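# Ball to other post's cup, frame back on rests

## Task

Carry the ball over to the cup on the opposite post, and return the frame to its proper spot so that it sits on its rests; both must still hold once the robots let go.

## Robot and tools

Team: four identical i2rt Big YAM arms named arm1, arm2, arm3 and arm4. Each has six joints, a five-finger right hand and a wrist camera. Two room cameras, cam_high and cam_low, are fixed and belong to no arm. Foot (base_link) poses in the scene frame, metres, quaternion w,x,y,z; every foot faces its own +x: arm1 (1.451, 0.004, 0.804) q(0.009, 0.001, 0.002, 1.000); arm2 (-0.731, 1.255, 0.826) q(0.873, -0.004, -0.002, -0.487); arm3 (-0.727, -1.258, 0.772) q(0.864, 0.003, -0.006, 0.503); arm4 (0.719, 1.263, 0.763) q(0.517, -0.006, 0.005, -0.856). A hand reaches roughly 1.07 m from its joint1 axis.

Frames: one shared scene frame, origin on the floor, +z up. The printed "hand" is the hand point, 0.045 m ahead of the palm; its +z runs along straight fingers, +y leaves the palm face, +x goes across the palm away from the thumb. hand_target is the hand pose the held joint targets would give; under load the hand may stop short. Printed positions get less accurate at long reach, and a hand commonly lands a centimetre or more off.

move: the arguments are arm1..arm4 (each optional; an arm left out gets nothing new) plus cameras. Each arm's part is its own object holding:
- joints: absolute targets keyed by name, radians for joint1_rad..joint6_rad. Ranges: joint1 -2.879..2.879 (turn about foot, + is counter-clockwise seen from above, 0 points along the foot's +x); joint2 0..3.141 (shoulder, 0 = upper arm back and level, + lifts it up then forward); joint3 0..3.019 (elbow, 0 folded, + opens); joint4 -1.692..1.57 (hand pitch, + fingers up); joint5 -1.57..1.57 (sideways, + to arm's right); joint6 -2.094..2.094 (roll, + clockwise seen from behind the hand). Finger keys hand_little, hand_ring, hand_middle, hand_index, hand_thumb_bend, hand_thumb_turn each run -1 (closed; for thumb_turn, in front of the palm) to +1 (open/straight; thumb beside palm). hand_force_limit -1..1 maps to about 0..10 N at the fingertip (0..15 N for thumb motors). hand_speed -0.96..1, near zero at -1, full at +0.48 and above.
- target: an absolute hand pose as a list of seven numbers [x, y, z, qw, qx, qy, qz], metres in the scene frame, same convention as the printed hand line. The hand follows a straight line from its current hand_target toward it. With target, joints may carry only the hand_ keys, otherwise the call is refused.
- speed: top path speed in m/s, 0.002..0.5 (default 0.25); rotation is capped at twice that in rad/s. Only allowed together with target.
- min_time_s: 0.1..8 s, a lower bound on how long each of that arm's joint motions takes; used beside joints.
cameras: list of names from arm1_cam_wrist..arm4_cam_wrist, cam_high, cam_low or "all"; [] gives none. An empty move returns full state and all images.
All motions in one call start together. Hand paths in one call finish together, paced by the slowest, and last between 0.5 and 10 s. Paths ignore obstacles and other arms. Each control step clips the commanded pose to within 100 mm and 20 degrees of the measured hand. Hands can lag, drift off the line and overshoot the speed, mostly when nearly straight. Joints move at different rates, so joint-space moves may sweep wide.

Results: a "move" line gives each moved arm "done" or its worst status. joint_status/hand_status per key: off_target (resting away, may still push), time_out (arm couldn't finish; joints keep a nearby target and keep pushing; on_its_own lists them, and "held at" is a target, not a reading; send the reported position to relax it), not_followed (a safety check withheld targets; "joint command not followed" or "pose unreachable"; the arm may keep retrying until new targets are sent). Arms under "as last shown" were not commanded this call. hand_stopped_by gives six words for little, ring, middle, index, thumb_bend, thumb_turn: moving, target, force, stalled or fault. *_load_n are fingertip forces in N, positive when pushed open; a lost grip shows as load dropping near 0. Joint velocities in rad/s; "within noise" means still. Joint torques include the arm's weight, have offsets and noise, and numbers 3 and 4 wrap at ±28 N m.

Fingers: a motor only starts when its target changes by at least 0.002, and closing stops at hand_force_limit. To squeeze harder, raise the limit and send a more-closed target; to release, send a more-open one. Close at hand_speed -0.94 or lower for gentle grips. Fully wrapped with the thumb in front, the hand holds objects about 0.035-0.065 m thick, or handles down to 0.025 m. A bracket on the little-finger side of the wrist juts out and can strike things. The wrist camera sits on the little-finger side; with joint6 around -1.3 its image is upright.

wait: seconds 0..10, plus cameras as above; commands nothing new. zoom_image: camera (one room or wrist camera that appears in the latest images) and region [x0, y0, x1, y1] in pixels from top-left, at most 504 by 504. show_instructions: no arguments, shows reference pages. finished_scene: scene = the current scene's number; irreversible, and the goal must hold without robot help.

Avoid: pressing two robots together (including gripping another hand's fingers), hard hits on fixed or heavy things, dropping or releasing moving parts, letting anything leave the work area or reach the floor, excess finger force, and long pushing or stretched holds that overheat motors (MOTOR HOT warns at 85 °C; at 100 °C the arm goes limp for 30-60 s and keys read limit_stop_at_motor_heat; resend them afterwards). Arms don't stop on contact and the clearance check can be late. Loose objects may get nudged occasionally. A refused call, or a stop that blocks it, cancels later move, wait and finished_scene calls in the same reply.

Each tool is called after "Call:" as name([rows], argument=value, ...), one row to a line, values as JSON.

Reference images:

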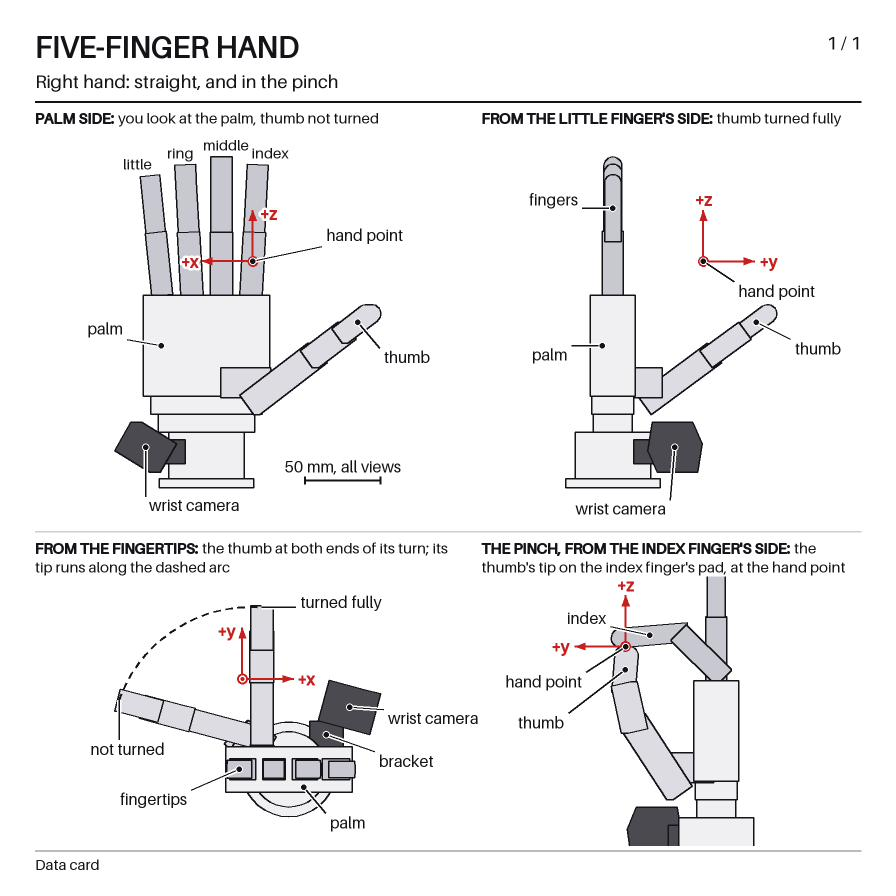

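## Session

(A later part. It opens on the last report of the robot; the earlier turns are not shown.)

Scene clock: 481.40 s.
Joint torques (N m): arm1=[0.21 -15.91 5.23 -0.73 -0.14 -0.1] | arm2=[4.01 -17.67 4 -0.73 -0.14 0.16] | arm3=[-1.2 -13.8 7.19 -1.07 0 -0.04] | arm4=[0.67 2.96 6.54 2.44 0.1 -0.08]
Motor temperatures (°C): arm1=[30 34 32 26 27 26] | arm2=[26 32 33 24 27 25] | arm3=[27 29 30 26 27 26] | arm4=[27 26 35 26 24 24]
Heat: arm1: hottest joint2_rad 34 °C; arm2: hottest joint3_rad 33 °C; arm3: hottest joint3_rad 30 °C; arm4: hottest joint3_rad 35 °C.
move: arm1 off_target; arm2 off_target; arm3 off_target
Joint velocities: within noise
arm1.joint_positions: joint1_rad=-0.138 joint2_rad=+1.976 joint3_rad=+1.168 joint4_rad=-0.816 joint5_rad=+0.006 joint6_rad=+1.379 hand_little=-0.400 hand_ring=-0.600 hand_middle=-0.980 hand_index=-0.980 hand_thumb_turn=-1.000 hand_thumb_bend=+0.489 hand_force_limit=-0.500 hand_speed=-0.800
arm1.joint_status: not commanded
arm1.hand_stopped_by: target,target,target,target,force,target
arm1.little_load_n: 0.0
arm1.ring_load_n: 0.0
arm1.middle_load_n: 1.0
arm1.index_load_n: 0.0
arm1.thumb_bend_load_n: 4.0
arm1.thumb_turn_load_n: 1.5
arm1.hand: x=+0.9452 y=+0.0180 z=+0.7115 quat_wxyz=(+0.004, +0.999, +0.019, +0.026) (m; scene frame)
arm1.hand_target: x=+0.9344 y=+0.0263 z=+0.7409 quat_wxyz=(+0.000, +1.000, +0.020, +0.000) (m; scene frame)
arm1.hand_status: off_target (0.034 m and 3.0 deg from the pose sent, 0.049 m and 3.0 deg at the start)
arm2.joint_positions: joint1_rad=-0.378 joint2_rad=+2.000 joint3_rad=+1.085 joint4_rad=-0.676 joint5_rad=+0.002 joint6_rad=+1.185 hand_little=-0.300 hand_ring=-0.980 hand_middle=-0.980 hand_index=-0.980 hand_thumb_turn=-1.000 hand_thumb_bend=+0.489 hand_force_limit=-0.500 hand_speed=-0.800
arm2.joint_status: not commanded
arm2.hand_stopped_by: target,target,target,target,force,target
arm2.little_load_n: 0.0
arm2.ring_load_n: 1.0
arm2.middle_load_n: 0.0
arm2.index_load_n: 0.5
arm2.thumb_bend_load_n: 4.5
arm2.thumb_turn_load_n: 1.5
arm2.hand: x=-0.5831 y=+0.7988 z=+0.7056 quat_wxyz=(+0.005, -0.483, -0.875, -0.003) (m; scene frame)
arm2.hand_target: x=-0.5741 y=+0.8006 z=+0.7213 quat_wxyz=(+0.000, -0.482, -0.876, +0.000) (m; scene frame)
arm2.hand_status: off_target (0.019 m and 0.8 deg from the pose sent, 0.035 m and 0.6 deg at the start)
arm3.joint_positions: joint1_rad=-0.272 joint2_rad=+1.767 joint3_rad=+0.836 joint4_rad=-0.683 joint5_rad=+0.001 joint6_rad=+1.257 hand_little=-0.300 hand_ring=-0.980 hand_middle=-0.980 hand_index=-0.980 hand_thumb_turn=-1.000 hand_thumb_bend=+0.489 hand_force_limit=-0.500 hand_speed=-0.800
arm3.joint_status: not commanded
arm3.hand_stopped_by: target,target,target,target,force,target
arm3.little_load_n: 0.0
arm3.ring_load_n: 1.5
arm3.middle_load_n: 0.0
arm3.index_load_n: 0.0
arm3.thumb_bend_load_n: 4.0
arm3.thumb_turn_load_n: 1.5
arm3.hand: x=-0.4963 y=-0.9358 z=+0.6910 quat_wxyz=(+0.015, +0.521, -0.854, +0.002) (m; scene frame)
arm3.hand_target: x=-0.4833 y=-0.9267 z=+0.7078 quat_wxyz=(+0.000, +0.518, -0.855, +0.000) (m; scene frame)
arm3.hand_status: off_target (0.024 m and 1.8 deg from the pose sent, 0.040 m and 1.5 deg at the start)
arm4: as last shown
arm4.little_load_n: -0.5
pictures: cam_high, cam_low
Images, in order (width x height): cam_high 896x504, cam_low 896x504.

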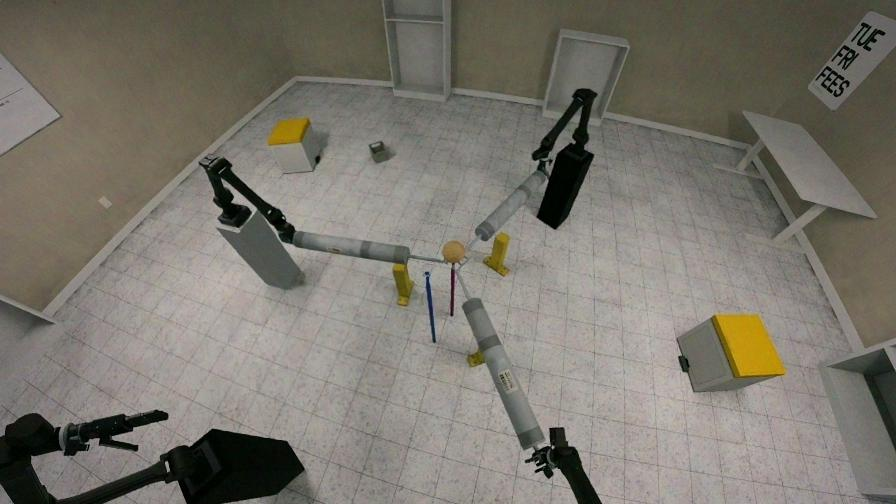

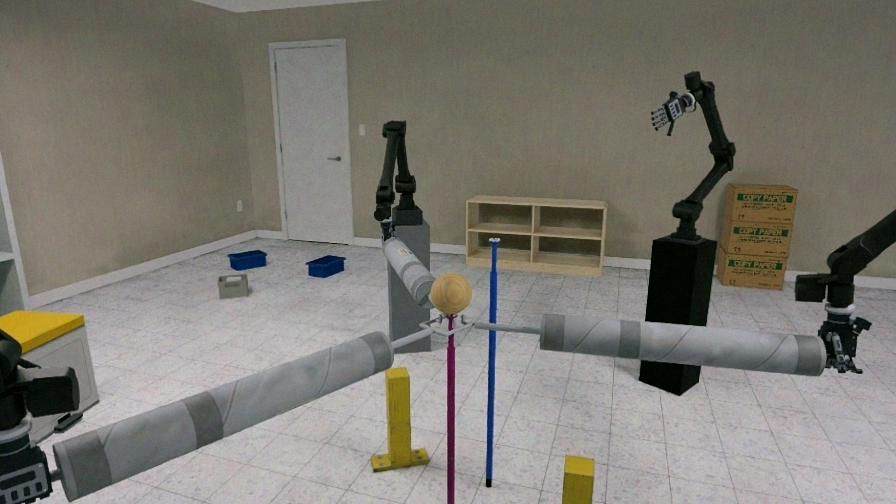

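Call:
move(arm1={"target":[0.934,0.0265,0.785,0,0.9998,0.0205,0],"speed":0.03}, arm2={"target":[-0.574,0.8005,0.765,0,0.4818,0.8763,0],"speed":0.03}, arm3={"target":[-0.483,-0.9265,0.757,0,-0.5180,0.8554,0],"speed":0.03}, cameras=["cam_high","cam_low"])

Call:
zoom_image(camera="cam_low", region=[415, 275, 485, 325])

Call:
zoom_image(camera="cam_high", region=[430, 226, 490, 274])

Scene clock: 490.77 s.
Joint torques (N m): arm1=[0.32 -15.56 7.91 -1.47 -0.14 -0.09] | arm2=[2.55 -16.67 6.02 -1.66 -0.09 0.07] | arm3=[-0.67 -14.15 8.17 -1.42 -0.03 0] | arm4=[0.67 2.96 6.58 2.45 0.1 -0.09]
Motor temperatures (°C): arm1=[30 34 32 26 27 26] | arm2=[26 33 33 24 27 25] | arm3=[27 29 30 26 27 26] | arm4=[27 26 35 26 24 24]
Heat: arm1: hottest joint2_rad 34 °C; arm2: hottest joint2_rad 33 °C; arm3: hottest joint3_rad 30 °C; arm4: hottest joint3_rad 35 °C.
move: arm1 off_target; arm2 off_target; arm3 off_target
Joint velocities: within noise
arm1.joint_positions: joint1_rad=-0.138 joint2_rad=+1.903 joint3_rad=+1.168 joint4_rad=-0.895 joint5_rad=+0.006 joint6_rad=+1.379 hand_little=-0.400 hand_ring=-0.600 hand_middle=-0.980 hand_index=-0.980 hand_thumb_turn=-1.000 hand_thumb_bend=+0.489 hand_force_limit=-0.500 hand_speed=-0.800
arm1.joint_status: not commanded
arm1.hand_stopped_by: target,target,target,target,force,target
arm1.little_load_n: 0.0
arm1.ring_load_n: 0.0
arm1.middle_load_n: 1.0
arm1.index_load_n: 0.0
arm1.thumb_bend_load_n: 4.0
arm1.thumb_turn_load_n: 1.5
arm1.hand: x=+0.9516 y=+0.0174 z=+0.7459 quat_wxyz=(+0.004, +0.999, +0.019, +0.029) (m; scene frame)
arm1.hand_target: x=+0.9350 y=+0.0263 z=+0.7838 quat_wxyz=(-0.001, +1.000, +0.020, +0.000) (m; scene frame)
arm1.hand_status: off_target (0.044 m and 3.4 deg from the pose sent, 0.075 m and 3.0 deg at the start)
arm2.joint_positions: joint1_rad=-0.371 joint2_rad=+1.915 joint3_rad=+1.085 joint4_rad=-0.760 joint5_rad=+0.000 joint6_rad=+1.194 hand_little=-0.300 hand_ring=-0.980 hand_middle=-0.980 hand_index=-0.980 hand_thumb_turn=-1.000 hand_thumb_bend=+0.489 hand_force_limit=-0.500 hand_speed=-0.800
arm2.joint_status: not commanded
arm2.hand_stopped_by: target,target,target,target,force,target
arm2.little_load_n: 0.0
arm2.ring_load_n: 1.0
arm2.middle_load_n: 0.0
arm2.index_load_n: 1.0
arm2.thumb_bend_load_n: 4.5
arm2.thumb_turn_load_n: 1.5
arm2.hand: x=-0.5798 y=+0.8021 z=+0.7439 quat_wxyz=(+0.004, -0.484, -0.875, -0.003) (m; scene frame)
arm2.hand_target: x=-0.5739 y=+0.8007 z=+0.7643 quat_wxyz=(+0.000, -0.482, -0.876, +0.000) (m; scene frame)
arm2.hand_status: off_target (0.022 m and 0.7 deg from the pose sent, 0.060 m and 0.7 deg at the start)
arm3.joint_positions: joint1_rad=-0.272 joint2_rad=+1.669 joint3_rad=+0.871 joint4_rad=-0.814 joint5_rad=+0.001 joint6_rad=+1.257 hand_little=-0.300 hand_ring=-0.980 hand_middle=-0.980 hand_index=-0.980 hand_thumb_turn=-1.000 hand_thumb_bend=+0.489 hand_force_limit=-0.500 hand_speed=-0.800
arm3.joint_status: not commanded
arm3.hand_stopped_by: target,target,target,target,force,target
arm3.little_load_n: 0.0
arm3.ring_load_n: 1.0
arm3.middle_load_n: 0.0
arm3.index_load_n: 1.0
arm3.thumb_bend_load_n: 4.0
arm3.thumb_turn_load_n: 1.0
arm3.hand: x=-0.4940 y=-0.9338 z=+0.7362 quat_wxyz=(+0.014, +0.521, -0.854, +0.002) (m; scene frame)
arm3.hand_target: x=-0.4833 y=-0.9266 z=+0.7566 quat_wxyz=(+0.000, +0.518, -0.855, +0.000) (m; scene frame)
arm3.hand_status: off_target (0.025 m and 1.7 deg from the pose sent, 0.068 m and 1.8 deg at the start)
arm4: as last shown
arm4.little_load_n: 0.0
pictures: cam_high, cam_low
Images, in order (width x height): cam_high 896x504, cam_low 896x504.

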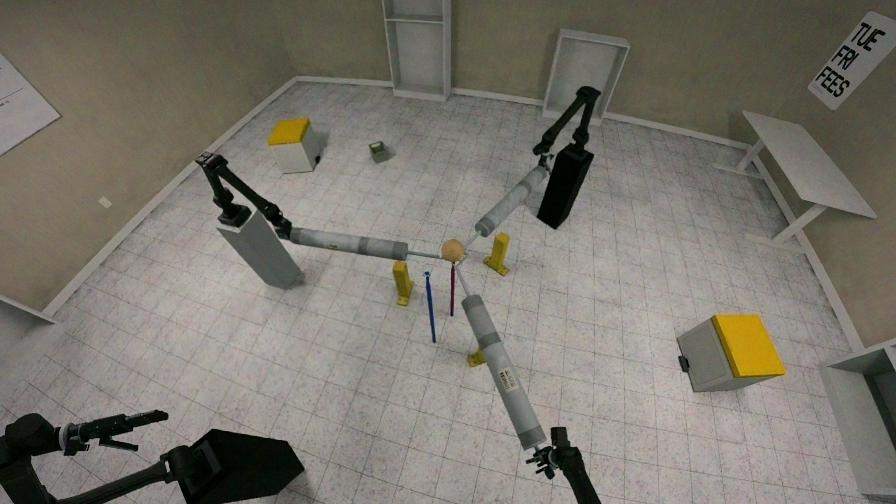

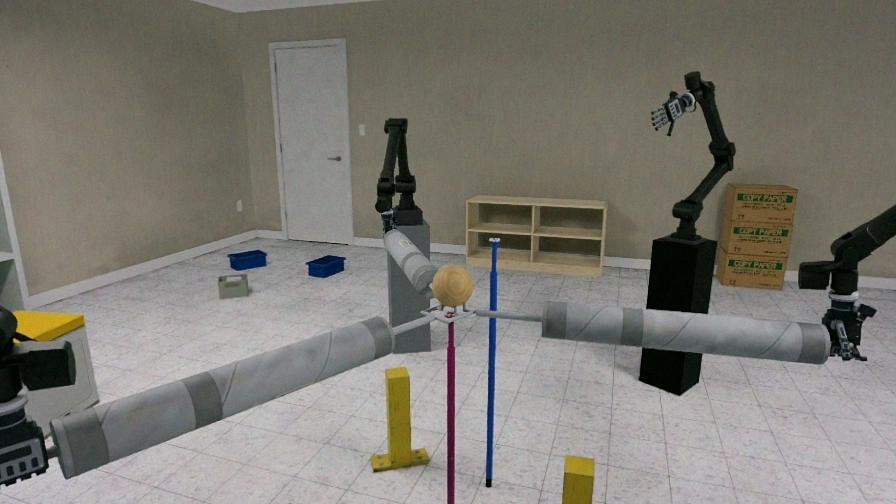

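Scaled by 7.200.

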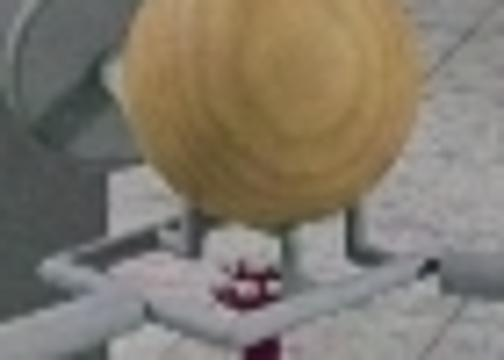

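Scaled by 8.400.

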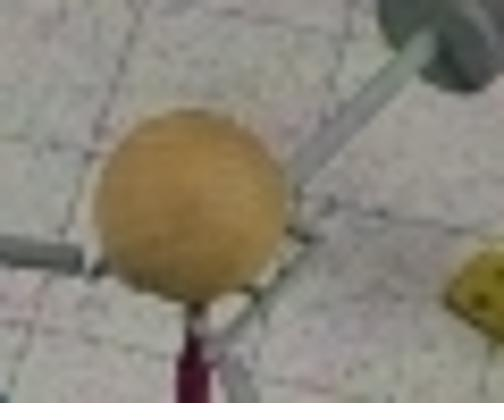

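Call:
move(arm1={"target":[0.934,0.0265,1.055,0,0.9998,0.0205,0],"speed":0.08}, arm2={"target":[-0.574,0.8005,1.03,0,0.4818,0.8763,0],"speed":0.08}, arm3={"target":[-0.483,-0.9265,1.022,0,-0.5180,0.8554,0],"speed":0.08}, cameras=["cam_high","cam_low"])

Call:
zoom_image(camera="cam_low", region=[400, 190, 520, 270])

Call:
zoom_image(camera="cam_high", region=[400, 216, 500, 296])

Scene clock: 501.87 s.
Joint torques (N m): arm1=[0.56 -14.62 15.19 -0.51 -0.18 0.01] | arm2=[1.55 -16.15 13.31 -1.14 -0.37 -0.09] | arm3=[-0.67 -13.04 13.75 -1.16 0.16 -0.02] | arm4=[0.62 3.02 6.57 2.43 0.1 -0.09]
Motor temperatures (°C): arm1=[30 34 32 26 27 26] | arm2=[26 33 33 24 27 25] | arm3=[27 30 31 26 27 26] | arm4=[27 26 35 26 24 24]
Heat: arm1: hottest joint2_rad 34 °C; arm2: hottest joint2_rad 33 °C; arm3: hottest joint3_rad 31 °C; arm4: hottest joint3_rad 35 °C.
move: arm1 off_target; arm2 off_target; arm3 off_target
Joint velocities: within noise
arm1.joint_positions: joint1_rad=-0.139 joint2_rad=+1.675 joint3_rad=+1.561 joint4_rad=-1.607 joint5_rad=+0.007 joint6_rad=+1.371 hand_little=-0.400 hand_ring=-0.600 hand_middle=-0.980 hand_index=-0.980 hand_thumb_turn=-1.000 hand_thumb_bend=+0.489 hand_force_limit=-0.500 hand_speed=-0.800
arm1.joint_status: not commanded
arm1.hand_stopped_by: target,target,target,target,force,target
arm1.little_load_n: 0.5
arm1.ring_load_n: 0.0
arm1.middle_load_n: 1.0
arm1.index_load_n: 0.0
arm1.thumb_bend_load_n: 4.0
arm1.thumb_turn_load_n: 1.5
arm1.hand: x=+0.9614 y=+0.0174 z=+0.9931 quat_wxyz=(+0.012, +0.997, +0.022, +0.074) (m; scene frame)
arm1.hand_target: x=+0.9398 y=+0.0255 z=+1.0547 quat_wxyz=(-0.001, +1.000, +0.021, +0.000) (m; scene frame)
arm1.hand_status: off_target (0.068 m and 8.6 deg from the pose sent, 0.310 m and 3.4 deg at the start)
arm2.joint_positions: joint1_rad=-0.367 joint2_rad=+1.619 joint3_rad=+1.396 joint4_rad=-1.439 joint5_rad=+0.009 joint6_rad=+1.201 hand_little=-0.300 hand_ring=-0.980 hand_middle=-0.980 hand_index=-0.980 hand_thumb_turn=-1.000 hand_thumb_bend=+0.489 hand_force_limit=-0.500 hand_speed=-0.800
arm2.joint_status: not commanded
arm2.hand_stopped_by: target,target,target,target,force,target
arm2.little_load_n: 0.0
arm2.ring_load_n: 0.5
arm2.middle_load_n: 0.0
arm2.index_load_n: 0.0
arm2.thumb_bend_load_n: 4.5
arm2.thumb_turn_load_n: 1.5
arm2.hand: x=-0.5816 y=+0.8139 z=+0.9829 quat_wxyz=(+0.030, -0.485, -0.873, -0.028) (m; scene frame)
arm2.hand_target: x=-0.5746 y=+0.8029 z=+1.0291 quat_wxyz=(+0.000, -0.482, -0.876, +0.000) (m; scene frame)
arm2.hand_status: off_target (0.050 m and 4.8 deg from the pose sent, 0.286 m and 0.7 deg at the start)
arm3.joint_positions: joint1_rad=-0.272 joint2_rad=+1.416 joint3_rad=+1.306 joint4_rad=-1.550 joint5_rad=-0.004 joint6_rad=+1.257 hand_little=-0.300 hand_ring=-0.980 hand_middle=-0.980 hand_index=-0.980 hand_thumb_turn=-1.000 hand_thumb_bend=+0.489 hand_force_limit=-0.500 hand_speed=-0.800
arm3.joint_status: not commanded
arm3.hand_stopped_by: target,target,target,target,force,target
arm3.little_load_n: 0.0
arm3.ring_load_n: 2.5
arm3.middle_load_n: 0.0
arm3.index_load_n: 0.5
arm3.thumb_bend_load_n: 4.0
arm3.thumb_turn_load_n: 1.5
arm3.hand: x=-0.4935 y=-0.9330 z=+0.9825 quat_wxyz=(+0.039, +0.520, -0.853, +0.005) (m; scene frame)
arm3.hand_target: x=-0.4846 y=-0.9277 z=+1.0212 quat_wxyz=(+0.000, +0.518, -0.855, +0.000) (m; scene frame)
arm3.hand_status: off_target (0.041 m and 4.5 deg from the pose sent, 0.286 m and 1.7 deg at the start)
arm4: as last shown
pictures: cam_high, cam_low
Images, in order (width x height): cam_high 896x504, cam_low 896x504.

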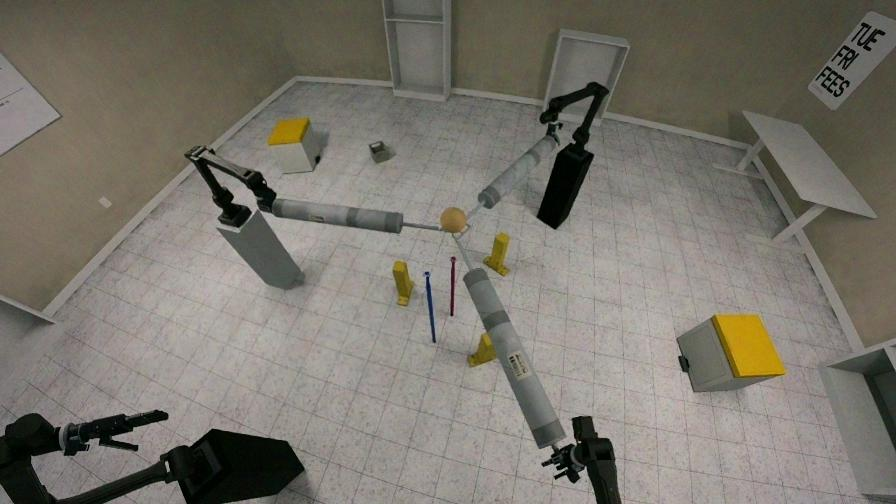

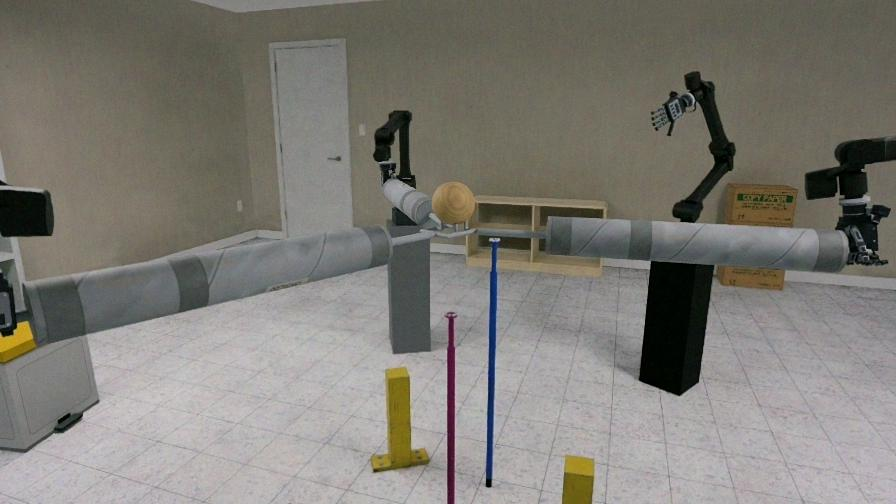

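Scaled by 4.200.

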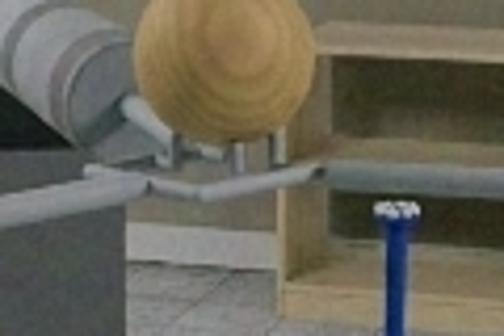

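Scaled by 5.040.

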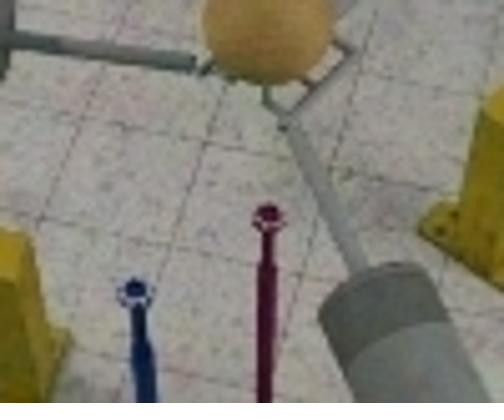

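Call:
move(arm1={"target":[0.970,0.1405,1.055,0,0.9998,0.0205,0],"speed":0.08}, arm2={"target":[-0.538,0.9145,1.03,0,0.4818,0.8763,0],"speed":0.08}, arm3={"target":[-0.447,-0.8125,1.022,0,-0.5180,0.8554,0],"speed":0.08}, cameras=["cam_high","cam_low"])

Scene clock: 532.47 s.
Joint torques (N m): arm1=[0.56 -13.86 14.91 -0.32 -0.42 0.01] | arm2=[4.78 -11.46 8.73 0.31 -0.44 0.1] | arm3=[0.21 -15.27 14.34 -0.69 -0.08 0.09] | arm4=[0.62 2.96 6.58 2.44 0.11 -0.09]
Motor temperatures (°C): arm1=[30 33 36 26 27 26] | arm2=[26 31 37 24 27 25] | arm3=[27 30 34 26 27 26] | arm4=[27 26 35 26 24 24]
Heat: arm1: hottest joint3_rad 36 °C; arm2: hottest joint3_rad 37 °C; arm3: hottest joint3_rad 34 °C; arm4: hottest joint3_rad 35 °C.
move: arm1 off_target; arm2 off_target; arm3 off_target
Joint velocities: within noise
arm1.joint_positions: joint1_rad=-0.382 joint2_rad=+1.662 joint3_rad=+1.561 joint4_rad=-1.612 joint5_rad=+0.013 joint6_rad=+1.128 hand_little=-0.400 hand_ring=-0.600 hand_middle=-0.980 hand_index=-0.980 hand_thumb_turn=-1.000 hand_thumb_bend=+0.489 hand_force_limit=-0.500 hand_speed=-0.800
arm1.joint_status: not commanded
arm1.hand_stopped_by: target,target,target,target,force,target
arm1.little_load_n: 0.0
arm1.ring_load_n: 0.0
arm1.middle_load_n: 1.0
arm1.index_load_n: 0.0
arm1.thumb_bend_load_n: 4.0
arm1.thumb_turn_load_n: 1.5
arm1.hand: x=+0.9951 y=+0.1269 z=+1.0009 quat_wxyz=(+0.025, +0.997, +0.022, +0.067) (m; scene frame)
arm1.hand_target: x=+0.9748 y=+0.1386 z=+1.0552 quat_wxyz=(-0.001, +1.000, +0.021, +0.000) (m; scene frame)
arm1.hand_status: off_target (0.061 m and 8.1 deg from the pose sent, 0.138 m and 8.6 deg at the start)
arm2.joint_positions: joint1_rad=-0.235 joint2_rad=+1.355 joint3_rad=+1.187 joint4_rad=-1.469 joint5_rad=+0.010 joint6_rad=+1.336 hand_little=-0.300 hand_ring=-0.980 hand_middle=-0.980 hand_index=-0.980 hand_thumb_turn=-1.000 hand_thumb_bend=+0.489 hand_force_limit=-0.500 hand_speed=-0.800
arm2.joint_status: not commanded
arm2.hand_stopped_by: target,target,target,target,force,target
arm2.little_load_n: 0.0
arm2.ring_load_n: 0.0
arm2.middle_load_n: 0.0
arm2.index_load_n: 0.0
arm2.thumb_bend_load_n: 4.5
arm2.thumb_turn_load_n: 1.5
arm2.hand: x=-0.5514 y=+0.9142 z=+1.0109 quat_wxyz=(+0.025, -0.486, -0.873, -0.015) (m; scene frame)
arm2.hand_target: x=-0.5385 y=+0.9150 z=+1.0298 quat_wxyz=(+0.000, -0.481, -0.876, -0.001) (m; scene frame)
arm2.hand_status: off_target (0.023 m and 3.4 deg from the pose sent, 0.119 m and 4.8 deg at the start)
arm3.joint_positions: joint1_rad=-0.177 joint2_rad=+1.680 joint3_rad=+1.618 joint4_rad=-1.597 joint5_rad=+0.000 joint6_rad=+1.355 hand_little=-0.300 hand_ring=-0.980 hand_middle=-0.980 hand_index=-0.980 hand_thumb_turn=-1.000 hand_thumb_bend=+0.489 hand_force_limit=-0.500 hand_speed=-0.800
arm3.joint_status: not commanded
arm3.hand_stopped_by: target,target,target,target,force,target
arm3.little_load_n: 0.0
arm3.ring_load_n: 1.5
arm3.middle_load_n: -0.5
arm3.index_load_n: 0.0
arm3.thumb_bend_load_n: 4.0
arm3.thumb_turn_load_n: 1.5
arm3.hand: x=-0.4546 y=-0.8301 z=+0.9861 quat_wxyz=(+0.036, +0.519, -0.854, +0.011) (m; scene frame)
arm3.hand_target: x=-0.4484 y=-0.8145 z=+1.0218 quat_wxyz=(+0.000, +0.518, -0.855, -0.001) (m; scene frame)
arm3.hand_status: off_target (0.041 m and 4.3 deg from the pose sent, 0.135 m and 4.5 deg at the start)
arm4: as last shown
pictures: cam_high, cam_low
Images, in order (width x height): cam_high 896x504, cam_low 896x504.

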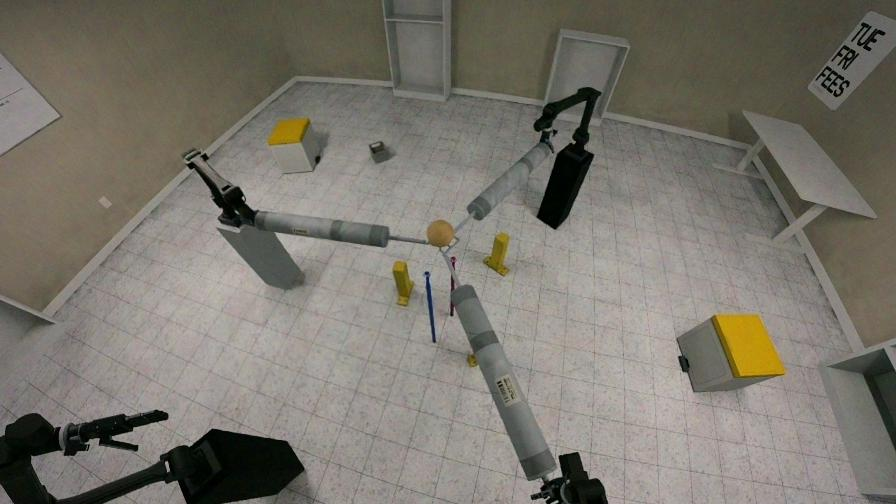

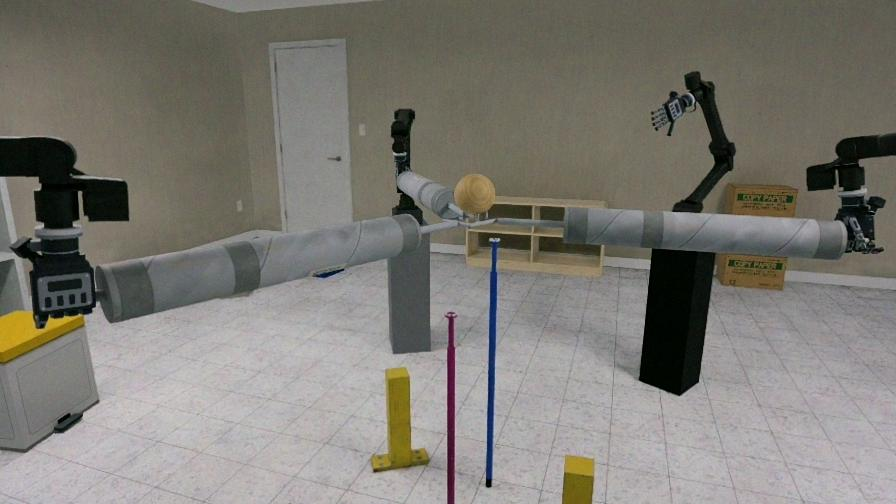

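Call:
move(arm1={"target":[1.008,0.265,1.055,0,0.9998,0.0205,0],"speed":0.08}, arm2={"target":[-0.500,1.038,1.017,0,0.4818,0.8763,0],"speed":0.08}, arm3={"target":[-0.409,-0.688,1.03,0,-0.5180,0.8554,0],"speed":0.08}, cameras=["cam_high","cam_low"])

Call:
zoom_image(camera="cam_low", region=[440, 180, 550, 270])

Call:
zoom_image(camera="cam_high", region=[390, 236, 470, 300])

Scene clock: 540.33 s.
Joint torques (N m): arm1=[1.26 -12.98 15.61 -0.24 -0.61 0.03] | arm2=[3.19 -5.48 9.13 0.5 -0.32 0.11] | arm3=[-0.09 -21.01 14.57 -0.39 -0.31 0.18] | arm4=[0.73 2.96 6.56 2.44 0.1 -0.09]
Motor temperatures (°C): arm1=[30 33 37 26 27 26] | arm2=[26 31 37 24 28 25] | arm3=[27 30 35 26 27 26] | arm4=[27 26 35 26 24 24]
Heat: arm1: hottest joint3_rad 37 °C; arm2: hottest joint3_rad 37 °C; arm3: hottest joint3_rad 35 °C; arm4: hottest joint3_rad 35 °C.
move: arm1 off_target; arm2 off_target; arm3 off_target
Joint velocities: within noise
arm1.joint_positions: joint1_rad=-0.641 joint2_rad=+1.720 joint3_rad=+1.664 joint4_rad=-1.637 joint5_rad=+0.017 joint6_rad=+0.875 hand_little=-0.400 hand_ring=-0.600 hand_middle=-0.980 hand_index=-0.980 hand_thumb_turn=-1.000 hand_thumb_bend=+0.489 hand_force_limit=-0.500 hand_speed=-0.800
arm1.joint_status: not commanded
arm1.hand_stopped_by: target,target,target,target,force,target
arm1.little_load_n: 0.0
arm1.ring_load_n: 0.0
arm1.middle_load_n: 1.0
arm1.index_load_n: 0.0
arm1.thumb_bend_load_n: 4.0
arm1.thumb_turn_load_n: 1.5
arm1.hand: x=+1.0344 y=+0.2480 z=+1.0117 quat_wxyz=(+0.034, +0.998, +0.019, +0.053) (m; scene frame)
arm1.hand_target: x=+1.0119 y=+0.2625 z=+1.0555 quat_wxyz=(+0.000, +1.000, +0.021, +0.000) (m; scene frame)
arm1.hand_status: off_target (0.053 m and 7.2 deg from the pose sent, 0.149 m and 8.2 deg at the start)
arm2.joint_positions: joint1_rad=+0.052 joint2_rad=+1.100 joint3_rad=+0.956 joint4_rad=-1.490 joint5_rad=+0.003 joint6_rad=+1.614 hand_little=-0.300 hand_ring=-0.980 hand_middle=-0.980 hand_index=-0.980 hand_thumb_turn=-1.000 hand_thumb_bend=+0.489 hand_force_limit=-0.500 hand_speed=-0.800
arm2.joint_status: not commanded
arm2.hand_stopped_by: target,target,target,target,force,target
arm2.little_load_n: 0.0
arm2.ring_load_n: 0.0
arm2.middle_load_n: 0.0
arm2.index_load_n: 0.0
arm2.thumb_bend_load_n: 4.5
arm2.thumb_turn_load_n: 1.5
arm2.hand: x=-0.5105 y=+1.0390 z=+1.0022 quat_wxyz=(+0.027, -0.483, -0.875, -0.008) (m; scene frame)
arm2.hand_target: x=-0.5004 y=+1.0383 z=+1.0171 quat_wxyz=(+0.000, -0.482, -0.876, -0.001) (m; scene frame)
arm2.hand_status: off_target (0.018 m and 3.2 deg from the pose sent, 0.134 m and 3.4 deg at the start)
arm3.joint_positions: joint1_rad=-0.099 joint2_rad=+1.993 joint3_rad=+2.062 joint4_rad=-1.668 joint5_rad=-0.003 joint6_rad=+1.431 hand_little=-0.300 hand_ring=-0.980 hand_middle=-0.980 hand_index=-0.980 hand_thumb_turn=-1.000 hand_thumb_bend=+0.489 hand_force_limit=-0.500 hand_speed=-0.800
arm3.joint_status: not commanded
arm3.hand_stopped_by: target,target,target,target,force,target
arm3.little_load_n: 0.0
arm3.ring_load_n: 1.5
arm3.middle_load_n: 0.0
arm3.index_load_n: 0.5
arm3.thumb_bend_load_n: 4.0
arm3.thumb_turn_load_n: 1.5
arm3.hand: x=-0.4139 y=-0.7052 z=+0.9859 quat_wxyz=(+0.008, +0.521, -0.854, +0.001) (m; scene frame)
arm3.hand_target: x=-0.4108 y=-0.6909 z=+1.0295 quat_wxyz=(-0.031, +0.515, -0.856, -0.019) (m; scene frame)
arm3.hand_status: off_target (0.048 m and 1.0 deg from the pose sent, 0.156 m and 4.3 deg at the start; a joint's target at an end of its range on 46 of 74 steps)
arm4.joint_positions: joint1_rad=-0.155 joint2_rad=+0.619 joint3_rad=+1.464 joint4_rad=-1.340 joint5_rad=+0.168 joint6_rad=-1.409 hand_little=+1.000 hand_ring=+1.000 hand_middle=+1.000 hand_index=+1.000 hand_thumb_turn=+1.000 hand_thumb_bend=+1.000 hand_force_limit=+0.000 hand_speed=-0.800
arm4.joint_status: not commanded
arm4.hand_stopped_by: target,target,target,target,target,target
arm4.little_load_n: 0.0
arm4.ring_load_n: 0.0
arm4.middle_load_n: 0.0
arm4.index_load_n: 0.0
arm4.thumb_bend_load_n: 0.0
arm4.thumb_turn_load_n: 0.0
arm4.hand: x=+0.5314 y=+1.1420 z=+1.3000 quat_wxyz=(+0.479, +0.284, -0.806, +0.201) (m; scene frame)
arm4.hand_target: x=+0.5323 y=+1.1430 z=+1.3108 quat_wxyz=(+0.489, +0.281, -0.800, +0.207) (m; scene frame)
arm4.hand_status: not commanded
pictures: cam_high, cam_low
Images, in order (width x height): cam_high 896x504, cam_low 896x504.

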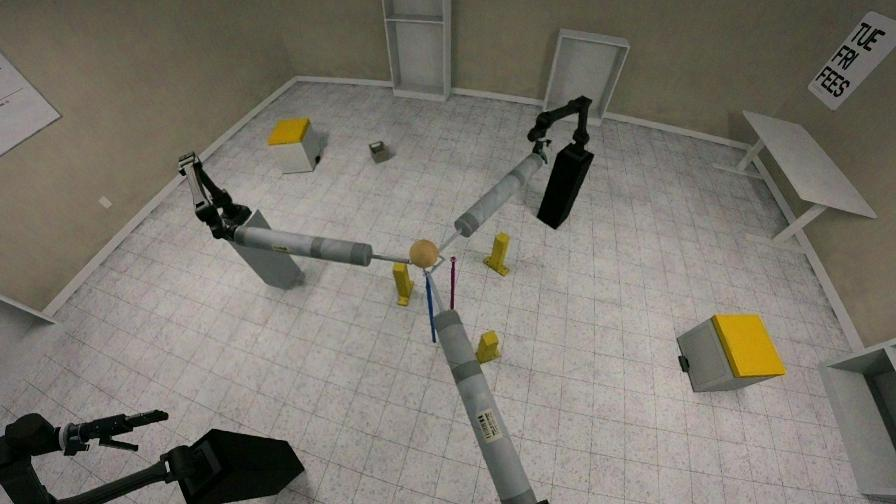

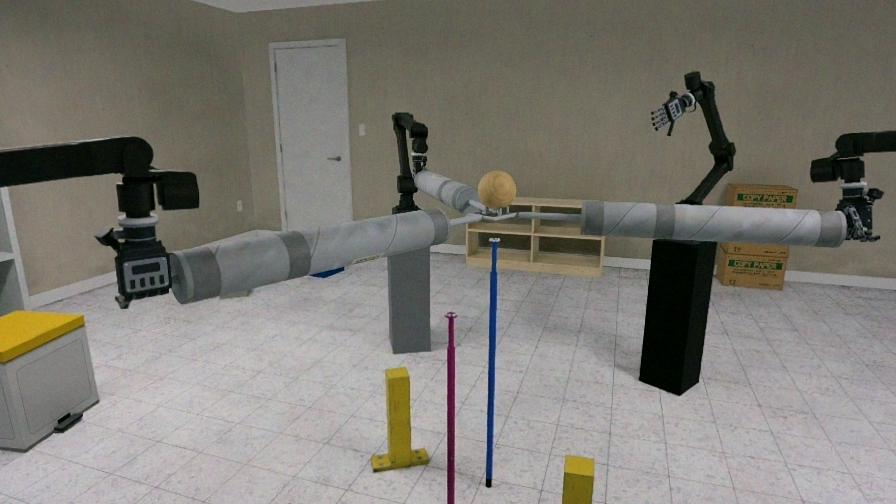

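Scaled by 4.582.

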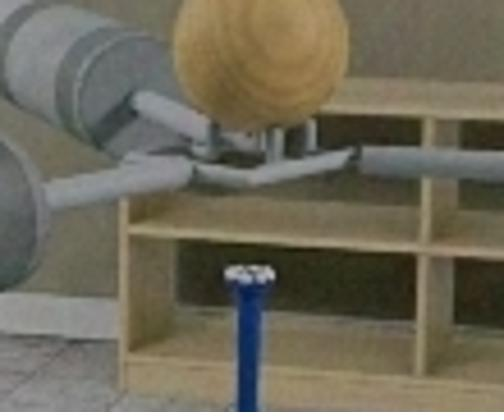

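Scaled by 6.300.

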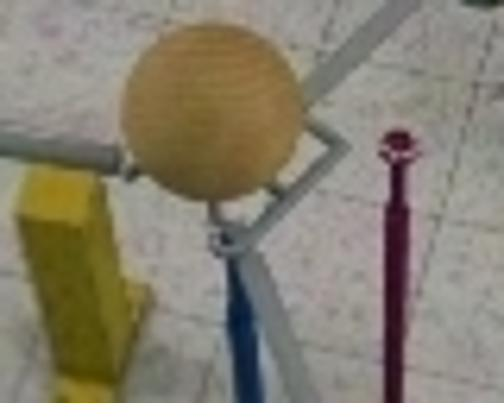

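Call:
move(arm1={"target":[0.986,0.283,1.022,0,0.9998,0.0205,0],"speed":0.05}, arm2={"target":[-0.522,1.056,0.985,0,0.4818,0.8763,0],"speed":0.05}, arm3={"target":[-0.431,-0.670,1.01,0,-0.5180,0.8554,0],"speed":0.05}, cameras=["cam_high","cam_low"])

Call:
zoom_image(camera="cam_low", region=[460, 190, 530, 250])

Call:
zoom_image(camera="cam_high", region=[400, 236, 460, 284])

Scene clock: 565.40 s.
Joint torques (N m): arm1=[1.03 -14.39 14.93 0.13 -0.51 0.03] | arm2=[1.55 -4.72 8.25 0.83 -0.25 -0.07] | arm3=[-0.73 -21.54 14.37 -0.5 -0.11 0.09] | arm4=[0.67 3.02 6.56 2.45 0.1 -0.09]
Motor temperatures (°C): arm1=[30 33 41 26 28 26] | arm2=[26 31 37 24 28 25] | arm3=[27 30 39 26 27 26] | arm4=[27 26 35 26 24 24]
Heat: arm1: hottest joint3_rad 41 °C; arm2: hottest joint3_rad 37 °C; arm3: hottest joint3_rad 39 °C; arm4: hottest joint3_rad 35 °C.
move: arm1 off_target; arm2 off_target; arm3 off_target
Joint velocities: within noise
arm1.joint_positions: joint1_rad=-0.641 joint2_rad=+1.805 joint3_rad=+1.689 joint4_rad=-1.589 joint5_rad=+0.015 joint6_rad=+0.875 hand_little=-0.400 hand_ring=-0.600 hand_middle=-0.980 hand_index=-0.980 hand_thumb_turn=-1.000 hand_thumb_bend=+0.489 hand_force_limit=-0.500 hand_speed=-0.800
arm1.joint_status: not commanded
arm1.hand_stopped_by: target,target,target,target,force,target
arm1.little_load_n: 0.0
arm1.ring_load_n: 0.0
arm1.middle_load_n: 1.0
arm1.index_load_n: 0.0
arm1.thumb_bend_load_n: 4.0
arm1.thumb_turn_load_n: 1.5
arm1.hand: x=+1.0139 y=+0.2631 z=+0.9782 quat_wxyz=(+0.038, +0.998, +0.020, +0.056) (m; scene frame)
arm1.hand_target: x=+0.9899 y=+0.2805 z=+1.0231 quat_wxyz=(+0.000, +1.000, +0.021, +0.000) (m; scene frame)
arm1.hand_status: off_target (0.056 m and 7.8 deg from the pose sent, 0.061 m and 7.2 deg at the start)
arm2.joint_positions: joint1_rad=+0.052 joint2_rad=+1.033 joint3_rad=+0.834 joint4_rad=-1.434 joint5_rad=+0.005 joint6_rad=+1.611 hand_little=-0.300 hand_ring=-0.980 hand_middle=-0.980 hand_index=-0.980 hand_thumb_turn=-1.000 hand_thumb_bend=+0.489 hand_force_limit=-0.500 hand_speed=-0.800
arm2.joint_status: not commanded
arm2.hand_stopped_by: target,target,target,target,force,target
arm2.little_load_n: 0.0
arm2.ring_load_n: 0.0
arm2.middle_load_n: 0.5
arm2.index_load_n: 0.0
arm2.thumb_bend_load_n: 4.5
arm2.thumb_turn_load_n: 1.5
arm2.hand: x=-0.5265 y=+1.0614 z=+0.9731 quat_wxyz=(+0.027, -0.482, -0.876, -0.008) (m; scene frame)
arm2.hand_target: x=-0.5223 y=+1.0562 z=+0.9850 quat_wxyz=(+0.000, -0.482, -0.876, +0.000) (m; scene frame)
arm2.hand_status: off_target (0.014 m and 3.2 deg from the pose sent, 0.027 m and 3.2 deg at the start)
arm3.joint_positions: joint1_rad=-0.047 joint2_rad=+2.024 joint3_rad=+2.064 joint4_rad=-1.668 joint5_rad=-0.005 joint6_rad=+1.481 hand_little=-0.300 hand_ring=-0.980 hand_middle=-0.980 hand_index=-0.980 hand_thumb_turn=-1.000 hand_thumb_bend=+0.489 hand_force_limit=-0.500 hand_speed=-0.800
arm3.joint_status: not commanded
arm3.hand_stopped_by: target,target,target,target,force,target
arm3.little_load_n: 0.5
arm3.ring_load_n: 1.5
arm3.middle_load_n: 0.0
arm3.index_load_n: 0.0
arm3.thumb_bend_load_n: 4.0
arm3.thumb_turn_load_n: 1.5
arm3.hand: x=-0.4389 y=-0.6851 z=+0.9682 quat_wxyz=(+0.021, +0.521, -0.853, +0.007) (m; scene frame)
arm3.hand_target: x=-0.4325 y=-0.6727 z=+1.0096 quat_wxyz=(-0.017, +0.517, -0.856, -0.011) (m; scene frame)
arm3.hand_status: off_target (0.045 m and 2.6 deg from the pose sent, 0.046 m and 1.0 deg at the start; a joint's target at an end of its range on 43 of 46 steps)
arm4: as last shown
pictures: cam_high, cam_low
Images, in order (width x height): cam_high 896x504, cam_low 896x504.

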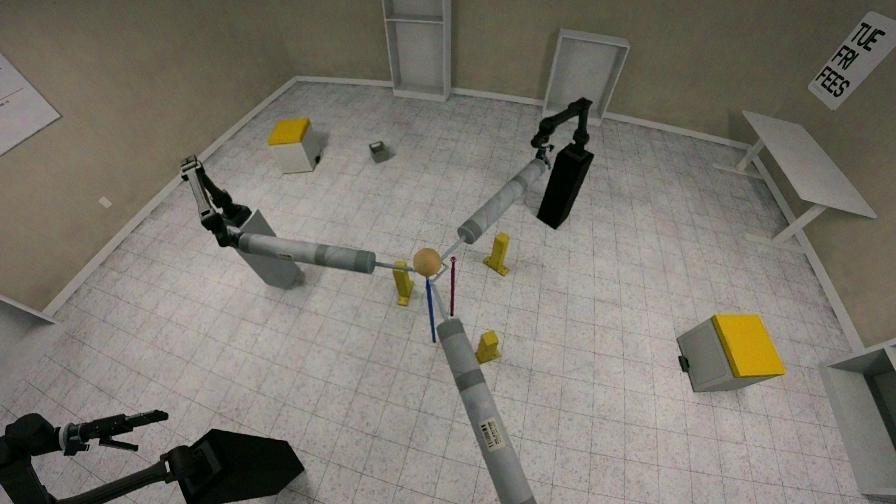

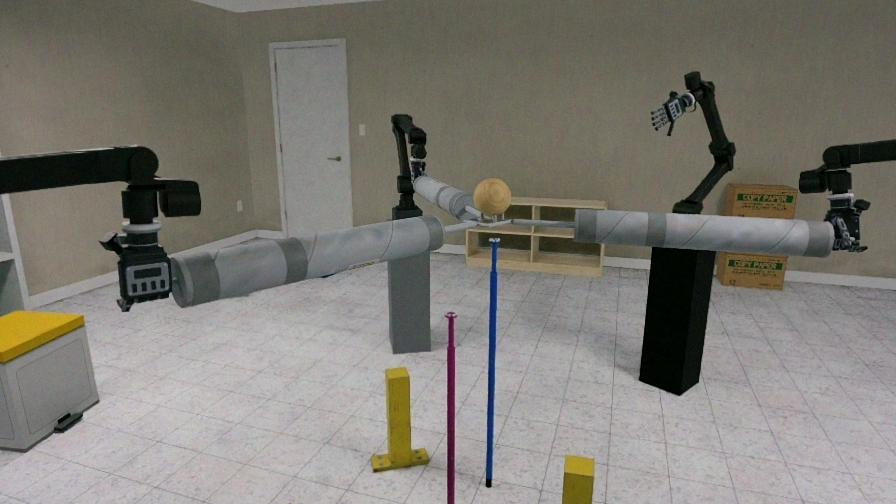

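Scaled by 7.200.

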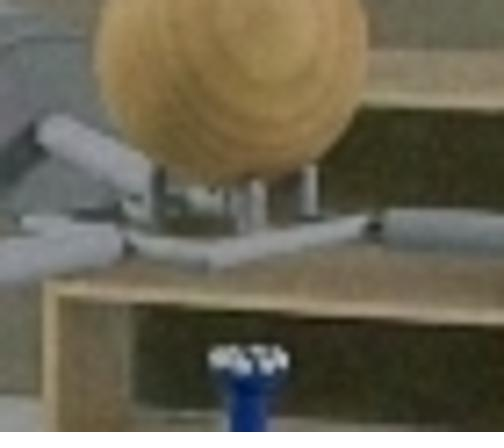

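Scaled by 8.400.

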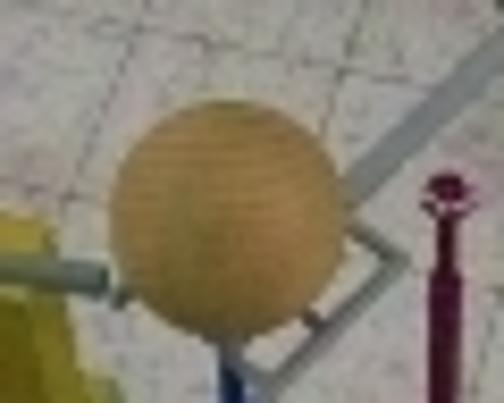

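Call:
move(arm1={"target":[0.999,0.278,1.002,0,0.9998,0.0205,0],"speed":0.05}, arm2={"target":[-0.509,1.051,0.965,0,0.4818,0.8763,0],"speed":0.05}, arm3={"target":[-0.418,-0.675,0.99,0,-0.5180,0.8554,0],"speed":0.05}, cameras=["cam_high","cam_low"])

Call:
zoom_image(camera="cam_low", region=[460, 190, 530, 250])

Call:
zoom_image(camera="cam_high", region=[400, 236, 460, 284])

Scene clock: 579.23 s.
Joint torques (N m): arm1=[1.08 -16.26 9.48 0.75 -0.53 0.06] | arm2=[3.31 -2.61 9.11 1.63 -0.47 0.17] | arm3=[-2.02 -22.24 14.04 -0.49 -0.08 -0.09] | arm4=[0.73 2.9 6.56 2.44 0.1 -0.09]
Motor temperatures (°C): arm1=[30 33 41 26 28 26] | arm2=[26 30 37 24 28 25] | arm3=[27 31 38 26 27 26] | arm4=[27 26 35 26 24 24]
Heat: arm1: hottest joint3_rad 41 °C; arm2: hottest joint3_rad 37 °C; arm3: hottest joint3_rad 38 °C; arm4: hottest joint3_rad 35 °C.
move: arm1 off_target; arm2 off_target; arm3 off_target
Joint velocities: within noise
arm1.joint_positions: joint1_rad=-0.648 joint2_rad=+1.805 joint3_rad=+1.663 joint4_rad=-1.546 joint5_rad=+0.015 joint6_rad=+0.864 hand_little=-0.400 hand_ring=-0.600 hand_middle=-0.980 hand_index=-0.980 hand_thumb_turn=-1.000 hand_thumb_bend=+0.489 hand_force_limit=-0.500 hand_speed=-0.800
arm1.joint_status: not commanded
arm1.hand_stopped_by: target,target,target,target,force,target
arm1.little_load_n: 0.0
arm1.ring_load_n: 0.0
arm1.middle_load_n: 1.0
arm1.index_load_n: 0.0
arm1.thumb_bend_load_n: 4.0
arm1.thumb_turn_load_n: 1.5
arm1.hand: x=+1.0139 y=+0.2680 z=+0.9675 quat_wxyz=(+0.033, +0.998, +0.021, +0.049) (m; scene frame)
arm1.hand_target: x=+1.0005 y=+0.2769 z=+1.0027 quat_wxyz=(+0.000, +1.000, +0.021, +0.000) (m; scene frame)
arm1.hand_status: off_target (0.039 m and 6.8 deg from the pose sent, 0.032 m and 7.8 deg at the start)
arm2.joint_positions: joint1_rad=+0.054 joint2_rad=+1.052 joint3_rad=+0.801 joint4_rad=-1.390 joint5_rad=+0.007 joint6_rad=+1.617 hand_little=-0.300 hand_ring=-0.980 hand_middle=-0.980 hand_index=-0.980 hand_thumb_turn=-1.000 hand_thumb_bend=+0.489 hand_force_limit=-0.500 hand_speed=-0.800
arm2.joint_status: not commanded
arm2.hand_stopped_by: target,target,target,target,force,target
arm2.little_load_n: 0.0
arm2.ring_load_n: 0.5
arm2.middle_load_n: 0.5
arm2.index_load_n: 0.0
arm2.thumb_bend_load_n: 4.5
arm2.thumb_turn_load_n: 1.5
arm2.hand: x=-0.5262 y=+1.0609 z=+0.9559 quat_wxyz=(+0.031, -0.483, -0.875, -0.008) (m; scene frame)
arm2.hand_target: x=-0.5097 y=+1.0517 z=+0.9659 quat_wxyz=(+0.000, -0.482, -0.876, -0.001) (m; scene frame)
arm2.hand_status: off_target (0.022 m and 3.6 deg from the pose sent, 0.022 m and 3.2 deg at the start)
arm3.joint_positions: joint1_rad=-0.049 joint2_rad=+2.059 joint3_rad=+2.067 joint4_rad=-1.668 joint5_rad=-0.001 joint6_rad=+1.481 hand_little=-0.300 hand_ring=-0.980 hand_middle=-0.980 hand_index=-0.980 hand_thumb_turn=-1.000 hand_thumb_bend=+0.489 hand_force_limit=-0.500 hand_speed=-0.800
arm3.joint_status: not commanded
arm3.hand_stopped_by: target,target,target,target,force,target
arm3.little_load_n: 0.0
arm3.ring_load_n: 1.5
arm3.middle_load_n: -0.5
arm3.index_load_n: 0.0
arm3.thumb_bend_load_n: 4.0
arm3.thumb_turn_load_n: 1.5
arm3.hand: x=-0.4357 y=-0.6839 z=+0.9472 quat_wxyz=(+0.035, +0.520, -0.853, +0.016) (m; scene frame)
arm3.hand_target: x=-0.4196 y=-0.6774 z=+0.9898 quat_wxyz=(-0.004, +0.518, -0.856, -0.002) (m; scene frame)
arm3.hand_status: off_target (0.047 m and 4.4 deg from the pose sent, 0.032 m and 2.6 deg at the start; a joint's target at an end of its range on 29 of 33 steps)
arm4: as last shown
pictures: cam_high, cam_low
Images, in order (width x height): cam_high 896x504, cam_low 896x504.

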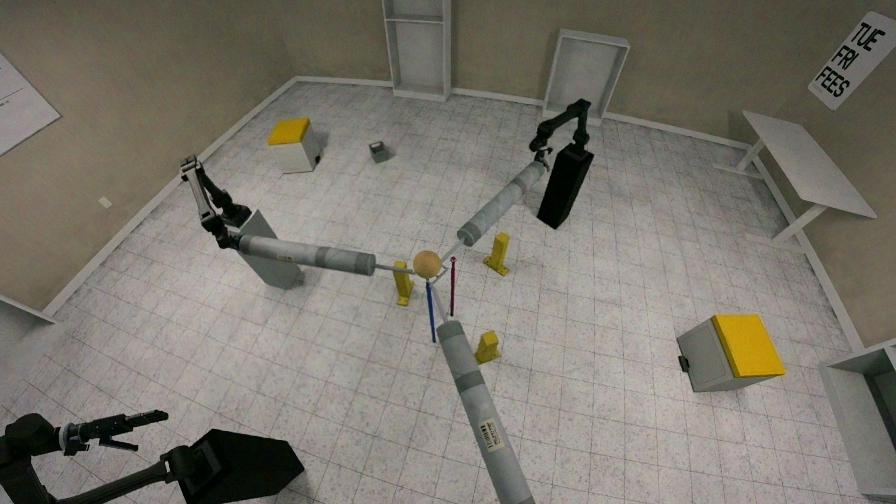

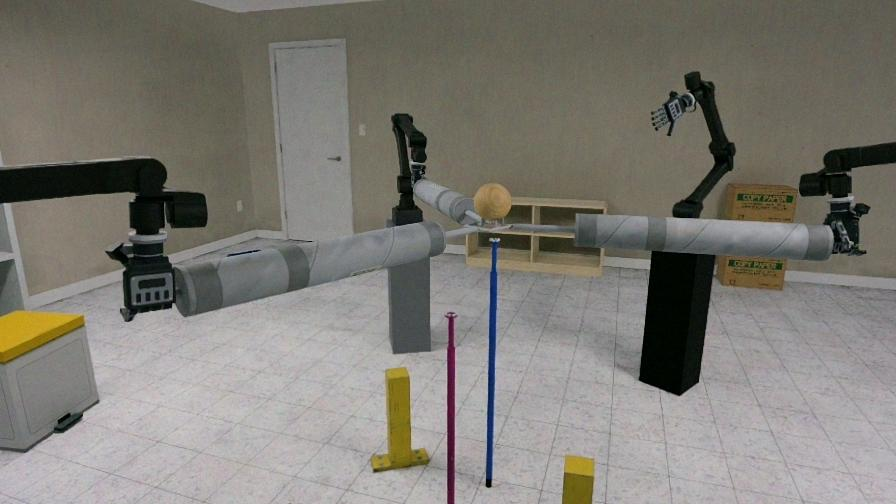

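Scaled by 7.200.

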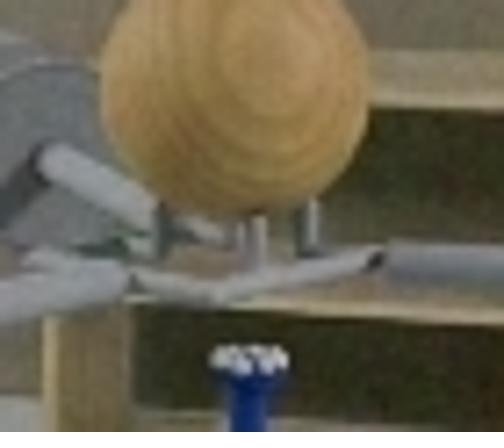

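Scaled by 8.400.

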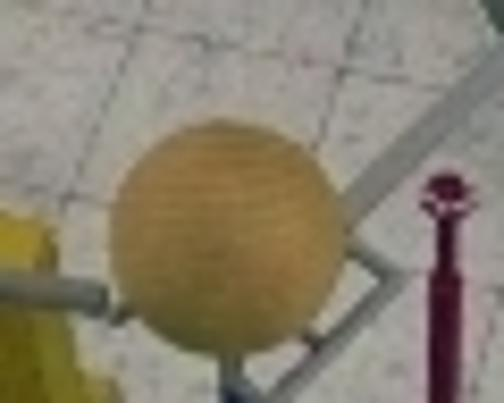

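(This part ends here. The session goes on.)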